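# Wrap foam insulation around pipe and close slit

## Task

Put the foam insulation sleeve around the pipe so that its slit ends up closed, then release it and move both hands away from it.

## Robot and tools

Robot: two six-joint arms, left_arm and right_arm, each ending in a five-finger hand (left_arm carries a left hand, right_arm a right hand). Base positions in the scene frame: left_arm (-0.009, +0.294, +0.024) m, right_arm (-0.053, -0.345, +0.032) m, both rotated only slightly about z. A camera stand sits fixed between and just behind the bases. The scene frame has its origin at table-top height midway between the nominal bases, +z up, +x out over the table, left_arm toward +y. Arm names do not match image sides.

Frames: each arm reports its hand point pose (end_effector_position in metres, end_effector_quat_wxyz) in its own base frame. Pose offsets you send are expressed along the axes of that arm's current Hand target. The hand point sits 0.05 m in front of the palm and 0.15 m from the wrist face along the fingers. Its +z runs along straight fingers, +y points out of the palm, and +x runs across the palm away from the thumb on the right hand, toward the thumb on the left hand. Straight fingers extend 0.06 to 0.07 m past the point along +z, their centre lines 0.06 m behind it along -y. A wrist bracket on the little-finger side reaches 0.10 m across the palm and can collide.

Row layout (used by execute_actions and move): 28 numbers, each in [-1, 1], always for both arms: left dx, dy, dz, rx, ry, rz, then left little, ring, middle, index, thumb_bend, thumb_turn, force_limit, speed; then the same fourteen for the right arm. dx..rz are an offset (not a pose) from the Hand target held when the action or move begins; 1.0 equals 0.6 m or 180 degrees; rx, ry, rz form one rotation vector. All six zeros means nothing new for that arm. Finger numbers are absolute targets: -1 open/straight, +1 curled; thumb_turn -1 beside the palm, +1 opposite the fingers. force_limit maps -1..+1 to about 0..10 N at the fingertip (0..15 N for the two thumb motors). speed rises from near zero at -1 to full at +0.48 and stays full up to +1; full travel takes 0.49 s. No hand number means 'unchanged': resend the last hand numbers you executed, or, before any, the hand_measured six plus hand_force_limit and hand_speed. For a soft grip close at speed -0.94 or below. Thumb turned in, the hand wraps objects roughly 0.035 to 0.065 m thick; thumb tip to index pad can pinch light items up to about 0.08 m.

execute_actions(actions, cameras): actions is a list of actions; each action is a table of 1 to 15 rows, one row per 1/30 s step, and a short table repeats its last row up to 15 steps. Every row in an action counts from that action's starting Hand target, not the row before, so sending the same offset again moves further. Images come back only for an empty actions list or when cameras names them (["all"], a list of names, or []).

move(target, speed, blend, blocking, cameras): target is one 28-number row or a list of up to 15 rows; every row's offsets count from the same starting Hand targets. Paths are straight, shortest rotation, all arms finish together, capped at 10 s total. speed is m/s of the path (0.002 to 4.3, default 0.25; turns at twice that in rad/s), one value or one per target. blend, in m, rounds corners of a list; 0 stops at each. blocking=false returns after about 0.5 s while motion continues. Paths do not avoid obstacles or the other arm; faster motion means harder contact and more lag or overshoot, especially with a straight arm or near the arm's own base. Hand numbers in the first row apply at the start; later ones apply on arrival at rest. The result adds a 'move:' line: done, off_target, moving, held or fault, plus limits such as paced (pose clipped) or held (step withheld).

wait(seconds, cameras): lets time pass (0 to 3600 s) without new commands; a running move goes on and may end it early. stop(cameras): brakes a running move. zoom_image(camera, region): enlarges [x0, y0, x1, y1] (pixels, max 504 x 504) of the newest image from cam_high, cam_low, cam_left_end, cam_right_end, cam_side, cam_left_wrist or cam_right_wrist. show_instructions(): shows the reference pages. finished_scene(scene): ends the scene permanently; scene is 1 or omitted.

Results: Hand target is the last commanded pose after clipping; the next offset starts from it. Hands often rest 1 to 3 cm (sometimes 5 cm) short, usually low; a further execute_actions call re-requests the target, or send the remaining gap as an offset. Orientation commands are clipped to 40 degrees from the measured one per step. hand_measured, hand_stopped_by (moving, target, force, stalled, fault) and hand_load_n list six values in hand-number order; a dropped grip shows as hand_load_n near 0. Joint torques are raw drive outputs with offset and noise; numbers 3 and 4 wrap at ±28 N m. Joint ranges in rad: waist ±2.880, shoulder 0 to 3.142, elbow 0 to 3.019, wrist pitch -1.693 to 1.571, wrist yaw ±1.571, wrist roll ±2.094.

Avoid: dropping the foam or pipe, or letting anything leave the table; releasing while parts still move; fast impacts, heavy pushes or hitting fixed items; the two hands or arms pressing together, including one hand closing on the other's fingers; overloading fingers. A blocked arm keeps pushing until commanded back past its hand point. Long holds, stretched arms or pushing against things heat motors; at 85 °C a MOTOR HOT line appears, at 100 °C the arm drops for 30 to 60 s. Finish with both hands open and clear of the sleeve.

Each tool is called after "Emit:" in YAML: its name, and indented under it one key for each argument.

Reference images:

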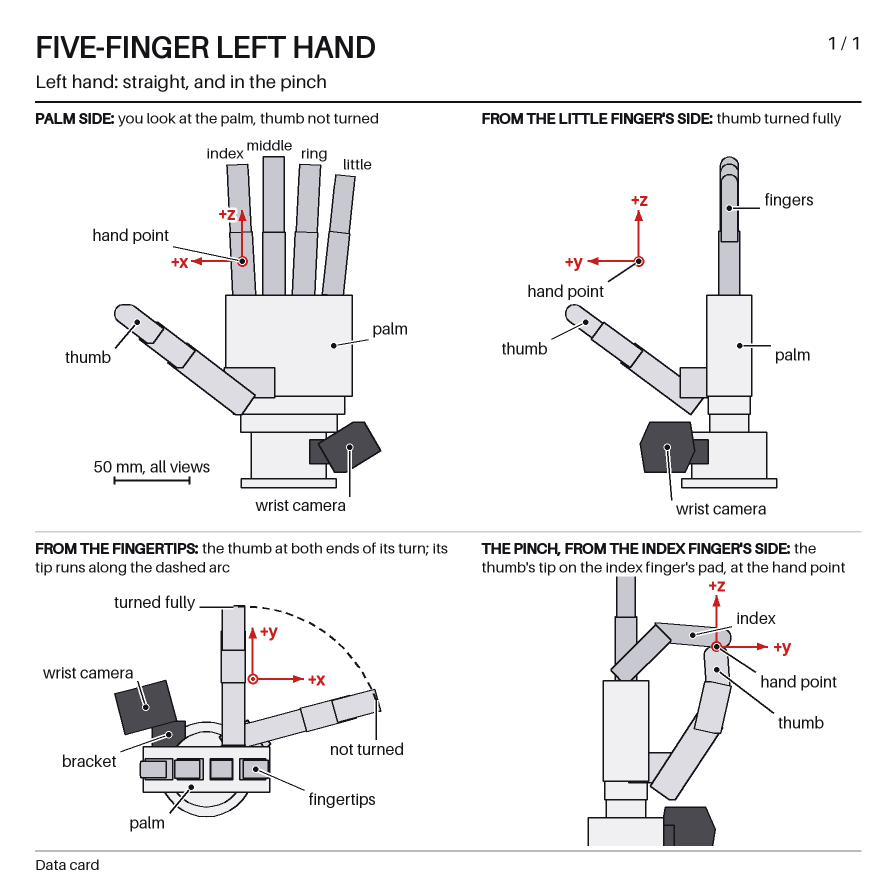

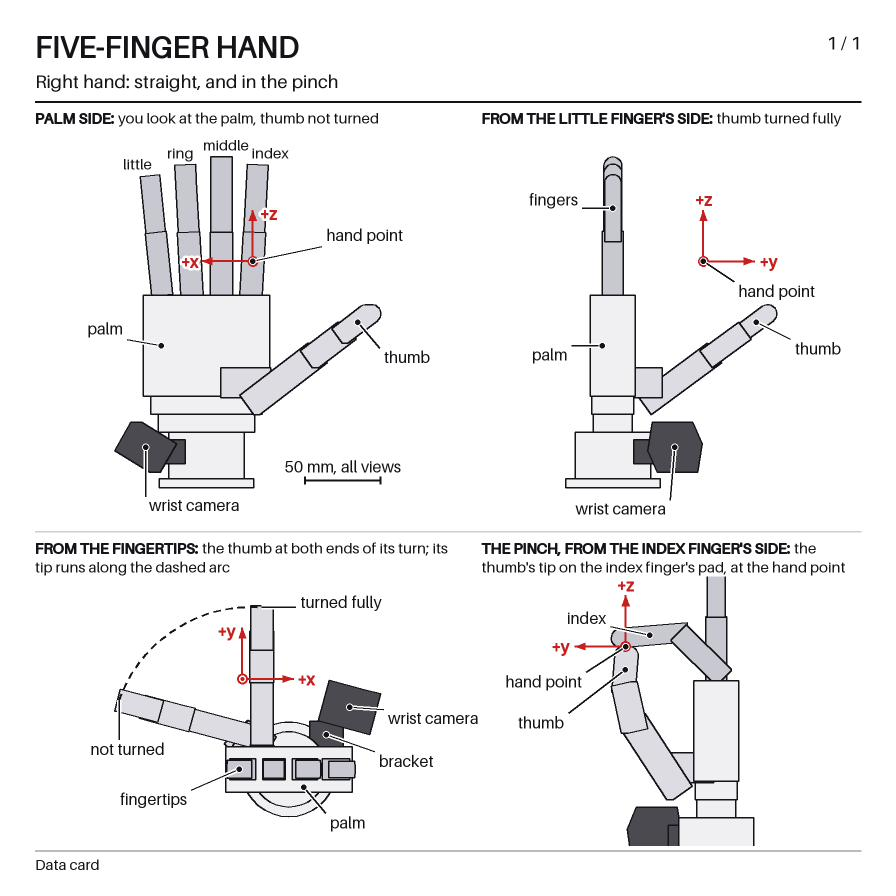

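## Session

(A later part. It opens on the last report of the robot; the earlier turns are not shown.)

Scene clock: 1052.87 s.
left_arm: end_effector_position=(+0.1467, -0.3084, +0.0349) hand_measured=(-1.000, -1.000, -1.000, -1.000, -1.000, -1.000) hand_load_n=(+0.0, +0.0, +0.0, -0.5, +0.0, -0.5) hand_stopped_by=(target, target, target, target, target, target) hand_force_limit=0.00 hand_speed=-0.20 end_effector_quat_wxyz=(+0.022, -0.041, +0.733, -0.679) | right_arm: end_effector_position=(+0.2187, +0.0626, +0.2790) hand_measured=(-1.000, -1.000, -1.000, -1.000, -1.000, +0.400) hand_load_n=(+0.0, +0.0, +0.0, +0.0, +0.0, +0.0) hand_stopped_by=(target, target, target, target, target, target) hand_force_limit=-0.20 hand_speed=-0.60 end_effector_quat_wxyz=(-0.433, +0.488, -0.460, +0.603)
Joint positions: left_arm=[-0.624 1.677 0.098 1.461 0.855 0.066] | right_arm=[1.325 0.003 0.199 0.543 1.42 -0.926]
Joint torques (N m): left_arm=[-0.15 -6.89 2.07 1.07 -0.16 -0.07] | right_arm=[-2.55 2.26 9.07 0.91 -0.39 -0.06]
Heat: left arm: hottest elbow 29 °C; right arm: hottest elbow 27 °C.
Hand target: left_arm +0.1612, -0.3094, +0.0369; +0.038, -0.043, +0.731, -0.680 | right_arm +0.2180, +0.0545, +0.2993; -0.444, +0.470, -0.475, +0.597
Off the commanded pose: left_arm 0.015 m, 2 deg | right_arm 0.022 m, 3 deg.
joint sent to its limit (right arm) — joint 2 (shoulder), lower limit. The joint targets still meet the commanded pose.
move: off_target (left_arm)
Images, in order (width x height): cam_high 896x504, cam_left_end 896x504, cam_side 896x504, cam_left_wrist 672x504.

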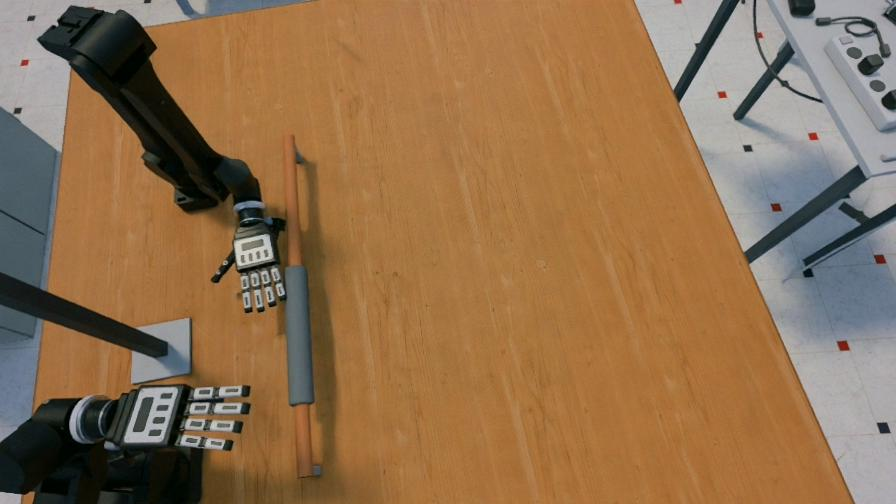

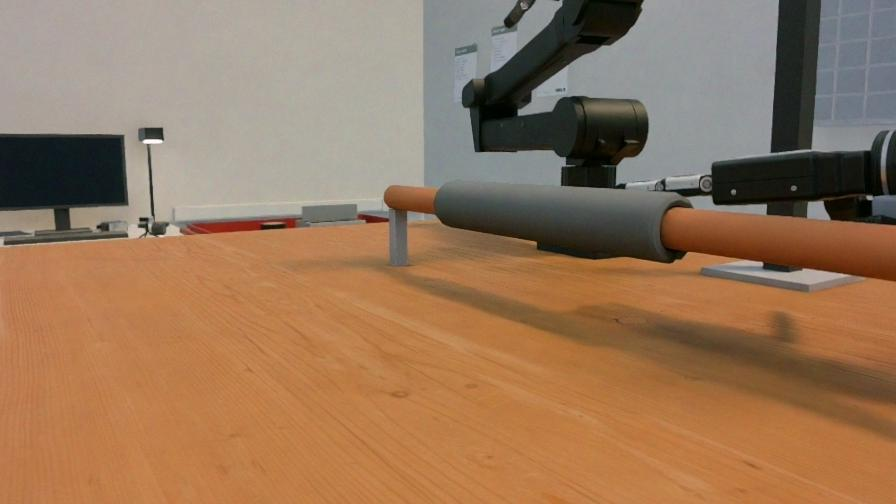

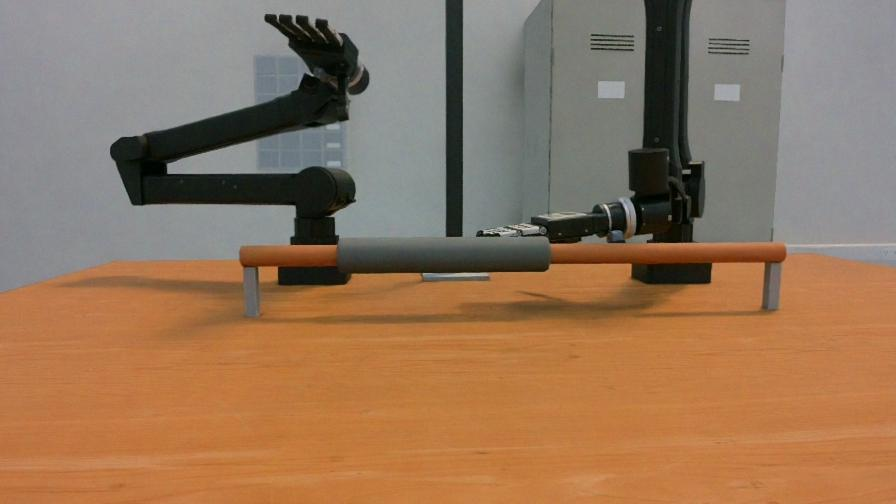

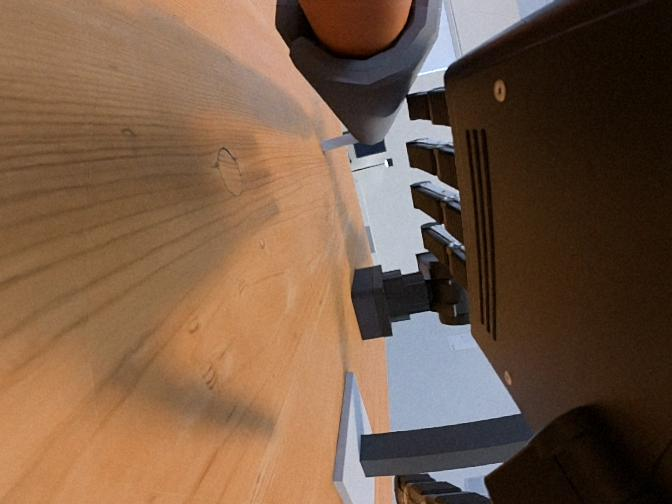

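Emit:
move:
  target:
    - [0.05,0,-0.004,0,0,0,-1,-1,-1,-1,-1,-1,0,-0.2,0,0,0,0,0,0,-1,-1,-1,-1,-1,0.4,-0.2,-0.6]
    - [0.05,-0.05,-0.004,0,0,0,-1,-1,-1,-1,-1,-1,0,-0.2,0,0,0,0,0,0,-1,-1,-1,-1,-1,0.4,-0.2,-0.6]
    - [0.0,-0.05,0,0,0,0,-1,-1,-1,-1,-1,-1,0,-0.2,0,0,0,0,0,0,-1,-1,-1,-1,-1,0.4,-0.2,-0.6]
  speed: 0.05
  blend: 0.005
  cameras: ["cam_left_wrist","cam_high","cam_side","cam_left_end"]

Emit:
zoom_image:
  camera: "cam_left_wrist"
  region: [180, 0, 420, 180]

Emit:
zoom_image:
  camera: "cam_left_end"
  region: [560, 150, 720, 270]

Scene clock: 1055.57 s.
left_arm: end_effector_position=(+0.1490, -0.3090, +0.0660) hand_measured=(-1.000, -1.000, -1.000, -1.000, -1.000, -1.000) hand_load_n=(+0.0, +0.0, +0.0, +0.0, +0.0, -0.5) hand_stopped_by=(target, target, target, target, target, target) hand_force_limit=0.00 hand_speed=-0.20 end_effector_quat_wxyz=(+0.029, -0.042, +0.731, -0.681) | right_arm: end_effector_position=(+0.2187, +0.0626, +0.2790) hand_measured=(-1.000, -1.000, -1.000, -1.000, -1.000, +0.400) hand_load_n=(+0.0, +0.0, +0.0, +0.0, +0.0, +0.0) hand_stopped_by=(target, target, target, target, target, target) hand_force_limit=-0.20 hand_speed=-0.60 end_effector_quat_wxyz=(-0.433, +0.488, -0.460, +0.603)
Joint positions: left_arm=[-0.626 1.394 0.098 1.188 0.841 0.066] | right_arm=[1.325 0.003 0.199 0.543 1.42 -0.926]
Joint torques (N m): left_arm=[-0.62 -3.25 4.49 1.24 0.07 -0.1] | right_arm=[-2.02 2.08 9.17 0.98 -0.42 -0.05]
Heat: left arm: hottest elbow 29 °C; right arm: hottest elbow 27 °C.
Hand target: left_arm +0.1614, -0.3116, +0.0667; +0.038, -0.043, +0.731, -0.680 | right_arm +0.2180, +0.0545, +0.2993; -0.444, +0.470, -0.475, +0.597
Off the commanded pose: left_arm 0.013 m, 1 deg | right_arm 0.022 m, 3 deg.
joint sent to its limit (right arm) — joint 2 (shoulder), lower limit. The joint targets still meet the commanded pose.
move: off_target (left_arm)
Images, in order (width x height): cam_high 896x504, cam_left_end 896x504, cam_side 896x504, cam_left_wrist 672x504.

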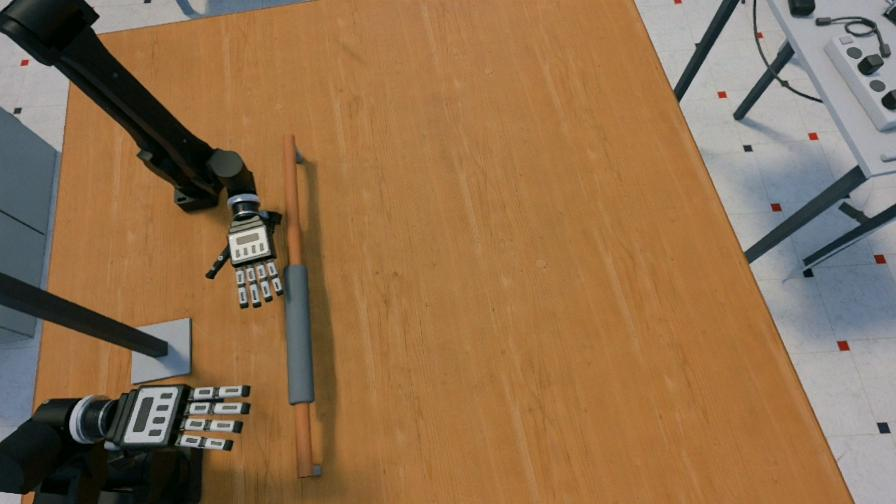

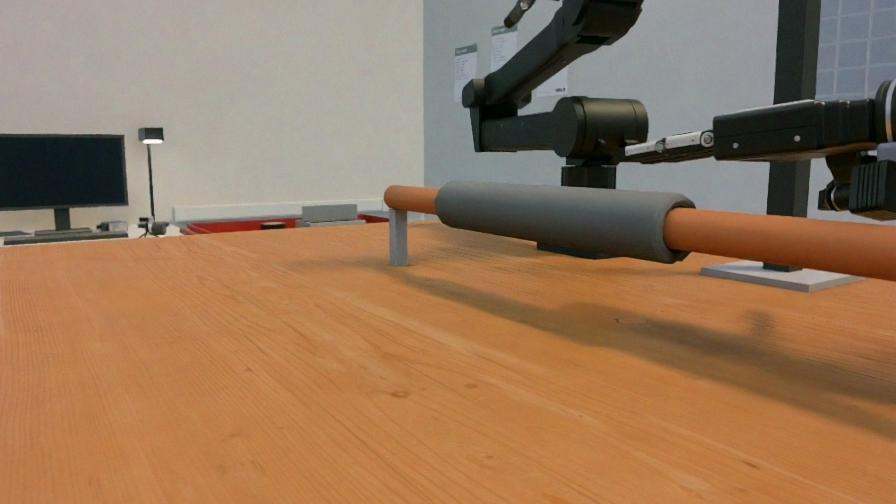

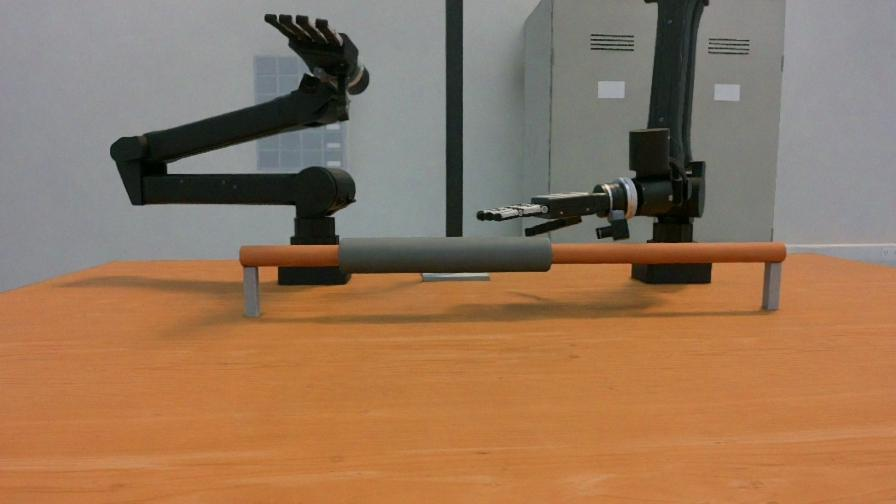

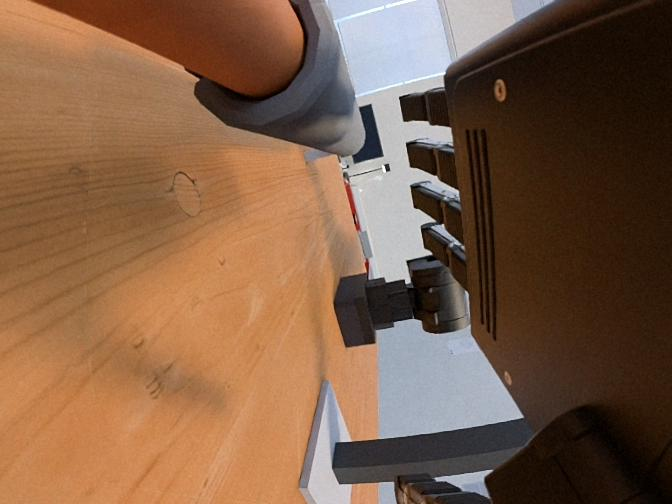

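Scaled by 2.100 from the camera's image (finer frame: 960x720).

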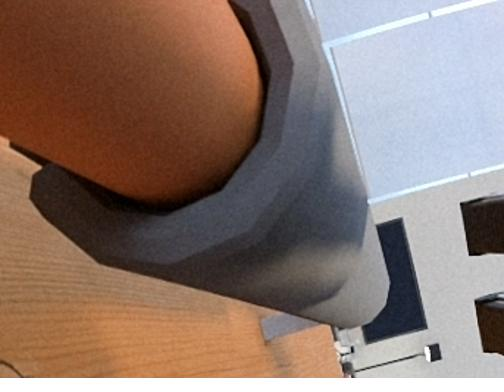

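Scaled by 3.150.

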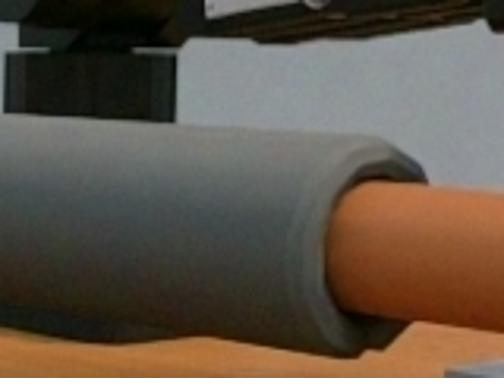

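Emit:
move:
  target:
    - [0.017,0.0,-0.0225,0,0,0,-1,-1,-1,-1,-1,-1,0,-0.2,0,0,0,0,0,0,-1,-1,-1,-1,-1,0.4,-0.2,-0.6]
    - [0.017,0.045,-0.0225,0,0,0,-1,-1,-1,-1,-1,-1,0,-0.2,0,0,0,0,0,0,-1,-1,-1,-1,-1,0.4,-0.2,-0.6]
  speed: 0.05
  blend: 0.005
  cameras: ["cam_left_wrist","cam_high","cam_side","cam_left_end"]

Emit:
zoom_image:
  camera: "cam_left_wrist"
  region: [180, 0, 420, 180]

Emit:
zoom_image:
  camera: "cam_left_end"
  region: [560, 150, 720, 270]

Scene clock: 1057.77 s.
left_arm: end_effector_position=(+0.1465, -0.3011, +0.0413) hand_measured=(-1.000, -1.000, -1.000, -1.000, -1.000, -1.000) hand_load_n=(+0.0, +0.0, +0.0, +0.0, +0.0, -0.5) hand_stopped_by=(target, target, target, target, target, target) hand_force_limit=0.00 hand_speed=-0.20 end_effector_quat_wxyz=(+0.031, -0.040, +0.733, -0.678) | right_arm: end_effector_position=(+0.2187, +0.0626, +0.2790) hand_measured=(-1.000, -1.000, -1.000, -1.000, -1.000, +0.400) hand_load_n=(+0.0, +0.0, +0.0, +0.0, +0.0, +0.0) hand_stopped_by=(target, target, target, target, target, target) hand_force_limit=-0.20 hand_speed=-0.60 end_effector_quat_wxyz=(-0.433, +0.488, -0.460, +0.603)
Joint positions: left_arm=[-0.603 1.604 0.078 1.406 0.864 0.082] | right_arm=[1.325 0.003 0.199 0.543 1.42 -0.926]
Joint torques (N m): left_arm=[-0.5 -3.96 0.76 2.74 0.1 -0.19] | right_arm=[-2.55 2.43 9.11 0.91 -0.41 -0.04]
Heat: left arm: hottest elbow 29 °C; right arm: hottest elbow 27 °C.
Hand target: left_arm +0.1496, -0.2974, +0.0408; +0.038, -0.043, +0.731, -0.680 | right_arm +0.2180, +0.0545, +0.2993; -0.444, +0.470, -0.475, +0.597
Off the commanded pose: left_arm 0.005 m, 1 deg | right_arm 0.022 m, 3 deg.
joint sent to its limit (right arm) — joint 2 (shoulder), lower limit. The joint targets still meet the commanded pose.
move: done
Images, in order (width x height): cam_high 896x504, cam_left_end 896x504, cam_side 896x504, cam_left_wrist 672x504.

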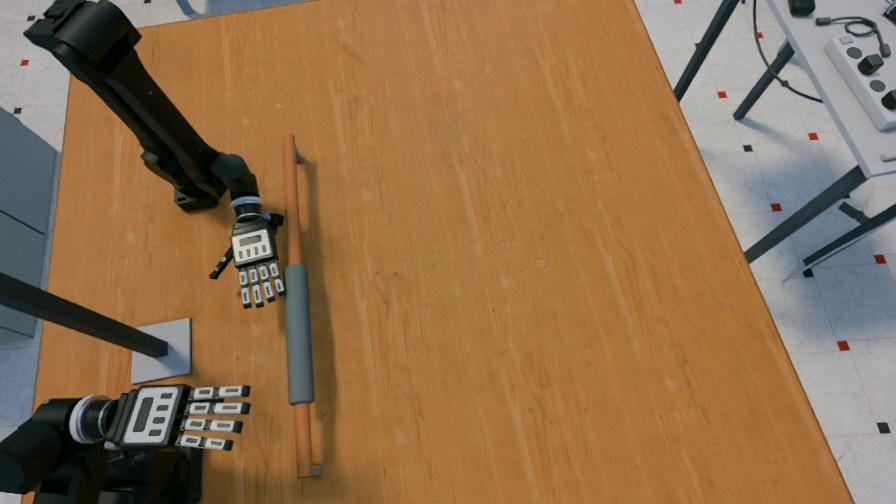

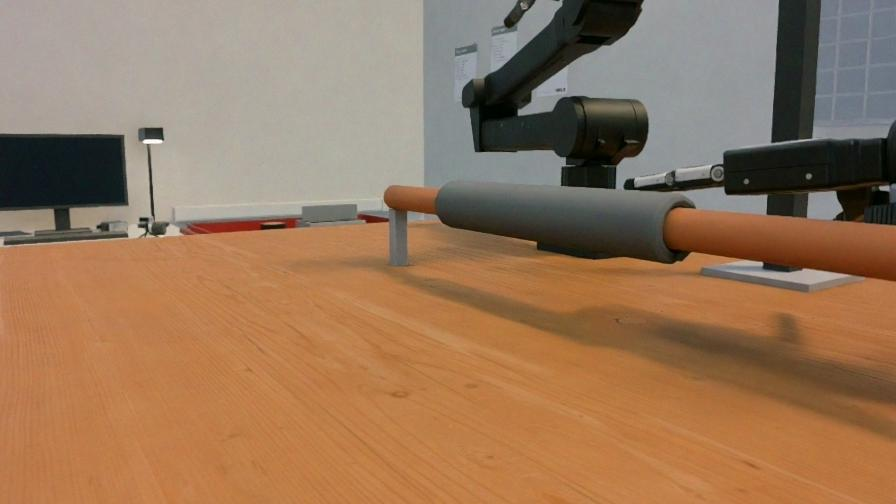

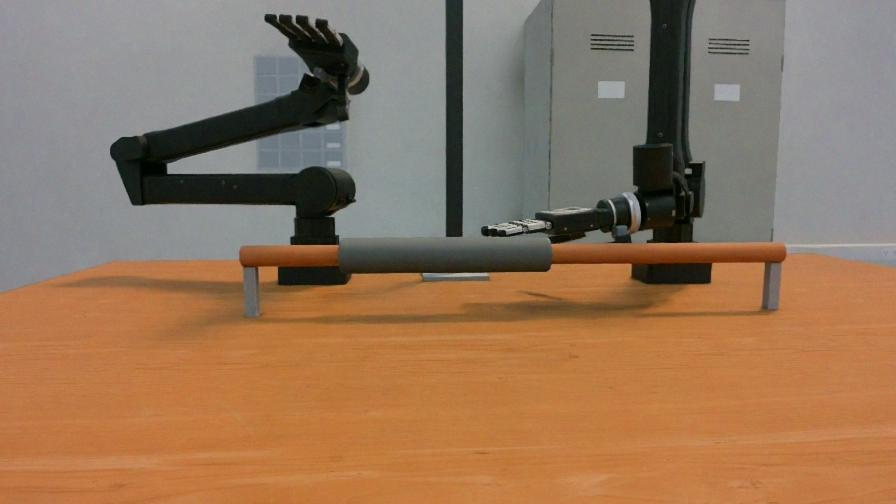

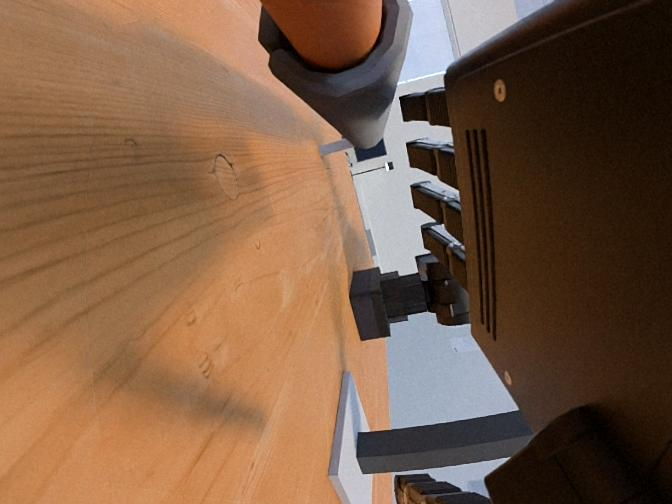

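Scaled by 2.100 from the camera's image (finer frame: 960x720).

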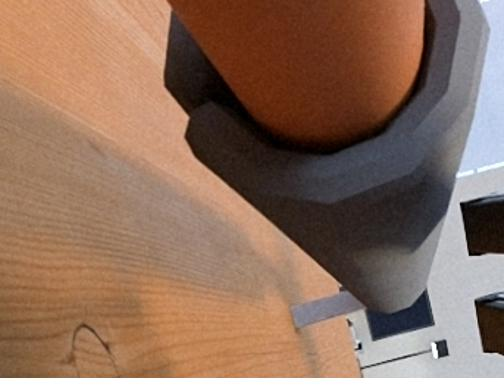

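Scaled by 3.150.

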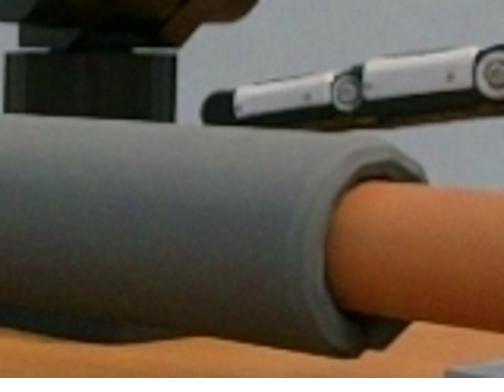

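Emit:
zoom_image:
  camera: "cam_left_wrist"
  region: [250, 10, 310, 70]

Scaled by 8.400 from the camera's image (finer frame: 960x720).

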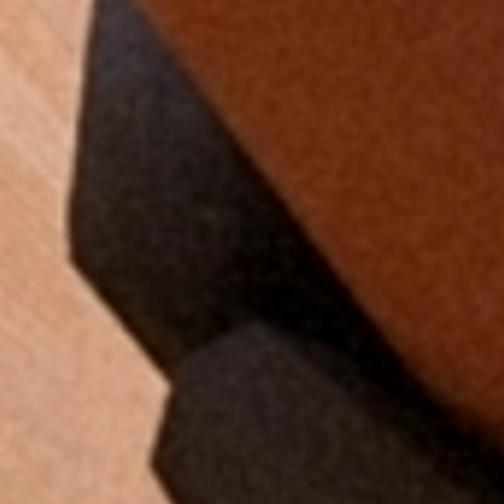

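Emit:
move:
  target:
    - [0.025,0.0,0.0,0,0,0,-1,-1,-1,-1,-1,-1,0,-0.2,0,0,0,0,0,0,-1,-1,-1,-1,-1,0.4,-0.2,-0.6]
    - [0.025,0.03,0.0,0,0,0,-1,-1,-1,-1,-1,-1,0,-0.2,0,0,0,0,0,0,-1,-1,-1,-1,-1,0.4,-0.2,-0.6]
  speed: 0.05
  blend: 0.005
  cameras: ["cam_left_wrist","cam_high","cam_side","cam_left_end"]

Emit:
zoom_image:
  camera: "cam_left_wrist"
  region: [180, 0, 420, 180]

Scene clock: 1060.37 s.
left_arm: end_effector_position=(+0.1373, -0.2955, +0.0227) hand_measured=(-1.000, -1.000, -1.000, -1.000, -1.000, -1.000) hand_load_n=(+0.0, +0.0, +0.0, +0.0, +0.0, -0.5) hand_stopped_by=(target, target, target, target, target, target) hand_force_limit=0.00 hand_speed=-0.20 end_effector_quat_wxyz=(+0.033, -0.054, +0.739, -0.671) | right_arm: end_effector_position=(+0.2187, +0.0626, +0.2790) hand_measured=(-1.000, -1.000, -1.000, -1.000, -1.000, +0.400) hand_load_n=(-0.5, +0.0, +0.0, +0.0, +0.0, +0.0) hand_stopped_by=(target, target, target, target, target, target) hand_force_limit=-0.20 hand_speed=-0.60 end_effector_quat_wxyz=(-0.433, +0.488, -0.460, +0.603)
Joint positions: left_arm=[-0.622 1.756 0.05 1.561 0.82 0.082] | right_arm=[1.325 0.003 0.199 0.543 1.42 -0.926]
Joint torques (N m): left_arm=[-2.73 -4.84 0.09 2.77 -0.02 -0.1] | right_arm=[-2.43 2.49 9.18 0.92 -0.37 -0.06]
Heat: left arm: hottest elbow 29 °C; right arm: hottest elbow 28 °C.
Hand target: left_arm +0.1344, -0.2978, +0.0229; +0.038, -0.043, +0.731, -0.680 | right_arm +0.2180, +0.0545, +0.2993; -0.444, +0.470, -0.475, +0.597
Off the commanded pose: left_arm 0.004 m, 2 deg | right_arm 0.022 m, 3 deg.
joint sent to its limit (left arm) — joint 4 (wrist pitch), upper limit. The joint targets still meet the commanded pose.
joint sent to its limit (right arm) — joint 2 (shoulder), lower limit. The joint targets still meet the commanded pose.
move: done
Images, in order (width x height): cam_high 896x504, cam_left_end 896x504, cam_side 896x504, cam_left_wrist 672x504.

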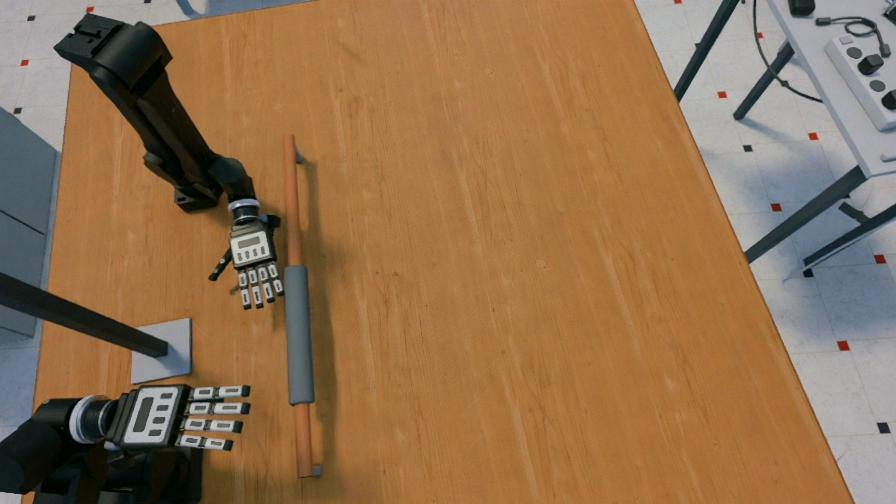

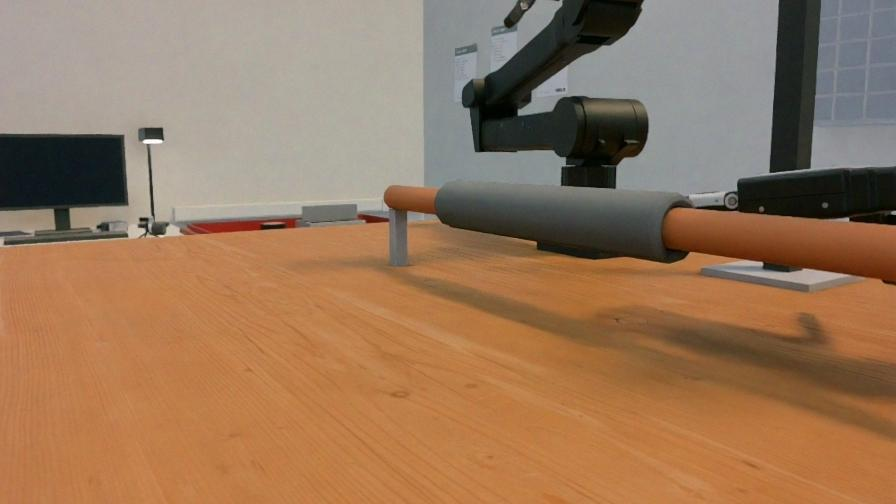

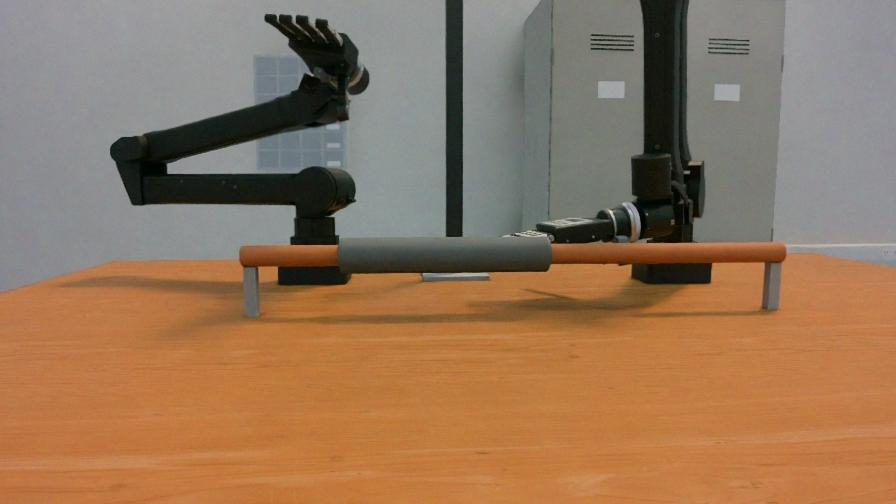

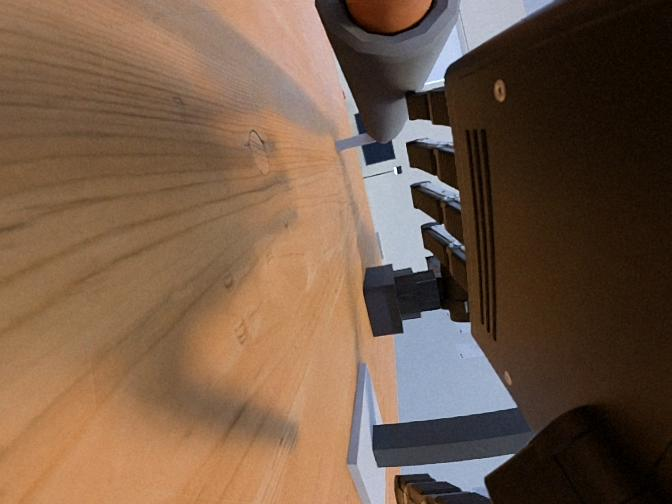

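Scaled by 2.100 from the camera's image (finer frame: 960x720).

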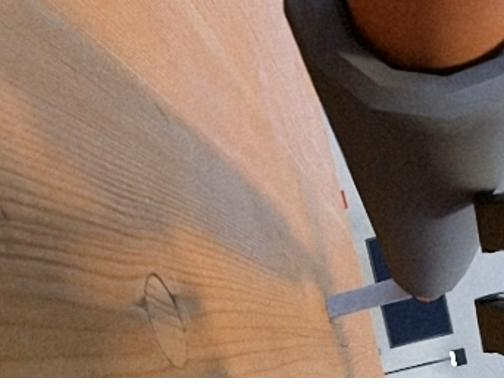

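Emit:
zoom_image:
  camera: "cam_left_wrist"
  region: [305, 0, 395, 80]

Scaled by 5.600 from the camera's image (finer frame: 960x720).

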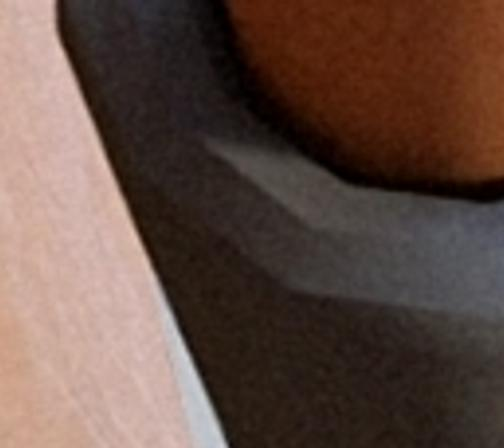

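Emit:
execute_actions:
  actions: []
  cameras: ["cam_right_end","cam_left_end"]

Emit:
zoom_image:
  camera: "cam_right_end"
  region: [335, 275, 385, 325]

Emit:
zoom_image:
  camera: "cam_left_end"
  region: [650, 225, 700, 275]

Scene clock: 1060.67 s.
left_arm: end_effector_position=(+0.1373, -0.2955, +0.0227) hand_measured=(-1.000, -1.000, -1.000, -1.000, -1.000, -1.000) hand_load_n=(+0.0, +0.0, +0.0, +0.0, +0.0, +0.0) hand_stopped_by=(target, target, target, target, target, target) hand_force_limit=0.00 hand_speed=-0.20 end_effector_quat_wxyz=(+0.033, -0.054, +0.739, -0.671) | right_arm: end_effector_position=(+0.2187, +0.0626, +0.2790) hand_measured=(-1.000, -1.000, -1.000, -1.000, -1.000, +0.400) hand_load_n=(+0.0, +0.0, +0.0, -0.5, +0.0, +0.0) hand_stopped_by=(target, target, target, target, target, target) hand_force_limit=-0.20 hand_speed=-0.60 end_effector_quat_wxyz=(-0.433, +0.488, -0.460, +0.603)
Joint positions: left_arm=[-0.622 1.756 0.05 1.561 0.82 0.082] | right_arm=[1.325 0.003 0.199 0.543 1.42 -0.926]
Joint velocities: within noise
Joint torques (N m): left_arm=[-2.67 -4.6 0.09 2.8 -0.01 -0.1] | right_arm=[-2.37 2.26 9.26 1.02 -0.41 -0.05]
Motor temperatures (°C): left_arm=[24 24 29 26 22 23] | right_arm=[25 24 28 22 22 25]
Heat: left arm: hottest elbow 29 °C; right arm: hottest elbow 28 °C.
Hand target: left_arm +0.1344, -0.2978, +0.0229; +0.038, -0.043, +0.731, -0.680 | right_arm +0.2180, +0.0545, +0.2993; -0.444, +0.470, -0.475, +0.597
Off the commanded pose: left_arm 0.004 m, 2 deg | right_arm 0.022 m, 3 deg.
Images, in order (width x height): cam_left_end 896x504, cam_right_end 896x504.

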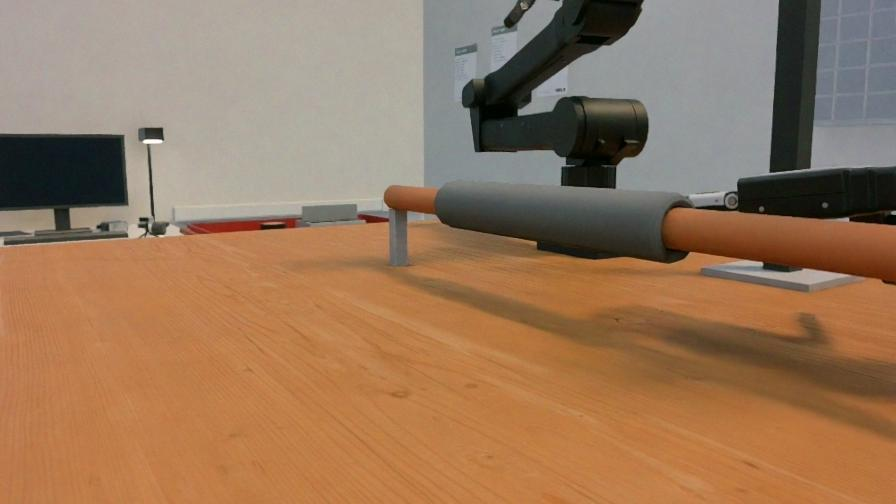

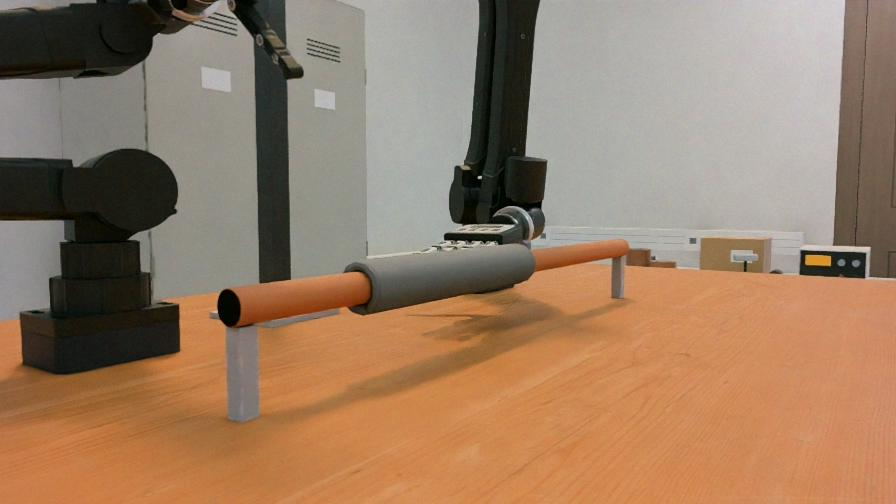

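Scaled by 10.080.

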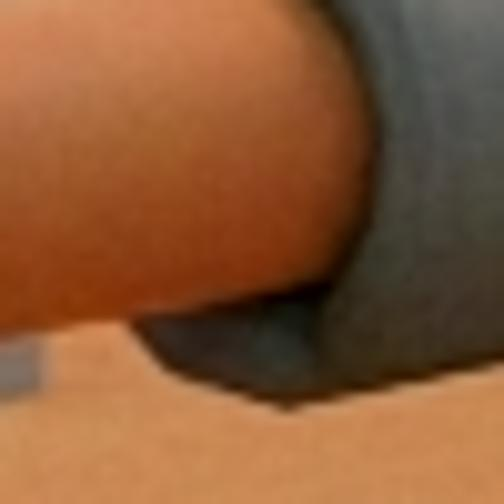

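Scaled by 10.080.

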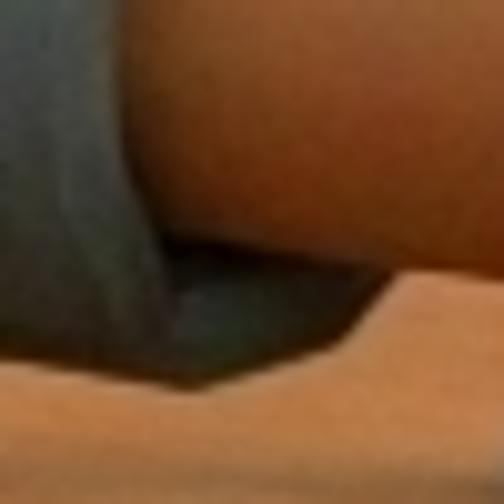

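Emit:
move:
  target:
    - [0.0498,0,-0.0057,0,0,0,-1,-1,-1,-1,-1,-1,0,-0.2,0,0,0,0,0,0,-1,-1,-1,-1,-1,-1,-0.2,-0.6]
    - [0.0507,-0.299,-0.0267,0,0,0,-1,-1,-1,-1,-1,-1,0,-0.2,-0.03,0.1293,-0.033,-0.001,-0.406,0.0602,-1,-1,-1,-1,-1,-1,-0.2,-0.6]
  speed: 0.1
  cameras: ["cam_high","cam_side","cam_right_wrist","cam_right_end"]

Scene clock: 1064.63 s.
left_arm: end_effector_position=(+0.1364, -0.2963, +0.0226) hand_measured=(-1.000, -1.000, -1.000, -1.000, -1.000, -1.000) hand_load_n=(+0.0, +0.0, +0.0, +0.0, +0.0, +0.0) hand_stopped_by=(target, target, target, target, target, target) hand_force_limit=0.00 hand_speed=-0.20 end_effector_quat_wxyz=(+0.033, -0.053, +0.739, -0.671) | right_arm: end_effector_position=(+0.2187, +0.0625, +0.2789) hand_measured=(-1.000, -1.000, -1.000, -1.000, -1.000, -1.000) hand_load_n=(+0.0, +0.0, +0.0, +0.0, +0.0, +0.0) hand_stopped_by=(target, target, target, target, target, target) hand_force_limit=-0.20 hand_speed=-0.60 end_effector_quat_wxyz=(-0.432, +0.488, -0.459, +0.603)
Joint positions: left_arm=[-0.628 1.756 0.05 1.561 0.816 0.082] | right_arm=[1.325 0.003 0.199 0.543 1.42 -0.927]
Joint torques (N m): left_arm=[-1.32 -5.83 0.14 1.83 0.11 -0.2] | right_arm=[-2.37 2.32 9.24 1.01 -0.38 -0.02]
Heat: left arm: hottest elbow 29 °C; right arm: hottest elbow 28 °C.
Hand target: left_arm +0.1372, -0.2958, +0.0227; +0.034, -0.054, +0.739, -0.671 (not the last commanded pose) | right_arm +0.2180, +0.0544, +0.2992; -0.444, +0.470, -0.475, +0.597 (not the last commanded pose)
Off the commanded pose: left_arm 0.183 m, 2 deg | right_arm 0.062 m, 73 deg.
joint sent to its limit (right arm) — joint 2 (shoulder), lower limit.
move: held (left_arm; a check stopped the path), off_target (right_arm; braked when a check withheld steps of left_arm); path passed 0 of 2 targets; limits=held
pose unreachable (left arm): on one or more control steps of this call, first in action 0 (counted from 0), this arm could not follow its commanded pose, so it was not sent that pose on those steps. It may still have moved: this result reports where it is.
cause: moving toward the commanded pose would bring two parts of the arm too close to each other (joints 2 (shoulder) and 3 (elbow) lie between them).
Images, in order (width x height): cam_high 896x504, cam_right_end 896x504, cam_side 896x504, cam_right_wrist 672x504.

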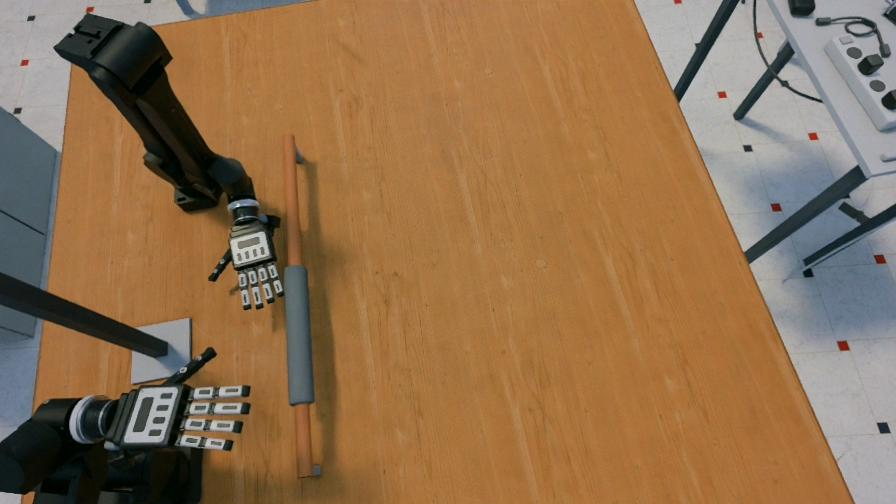

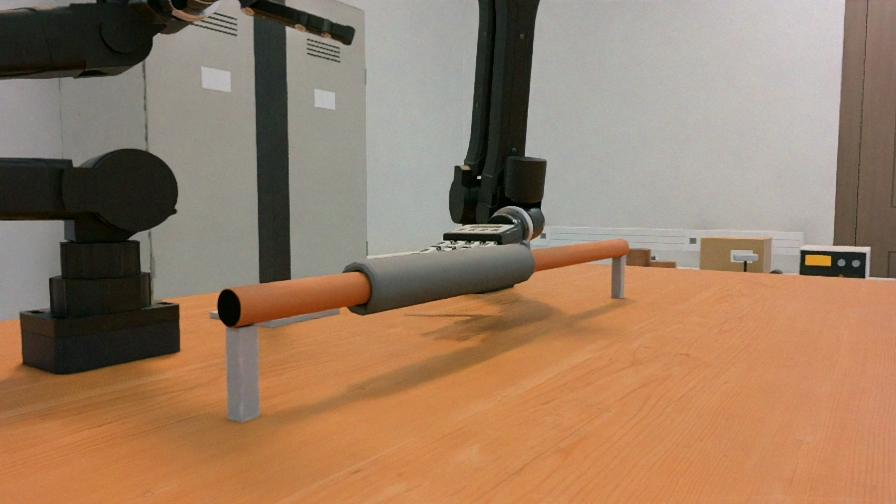

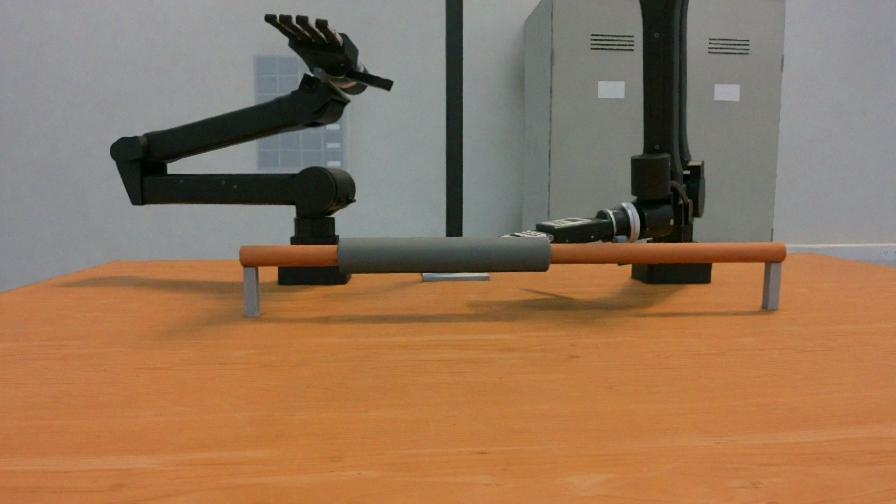

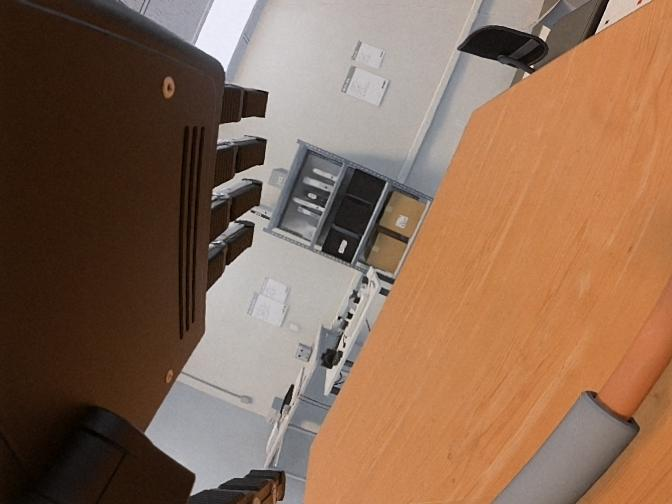

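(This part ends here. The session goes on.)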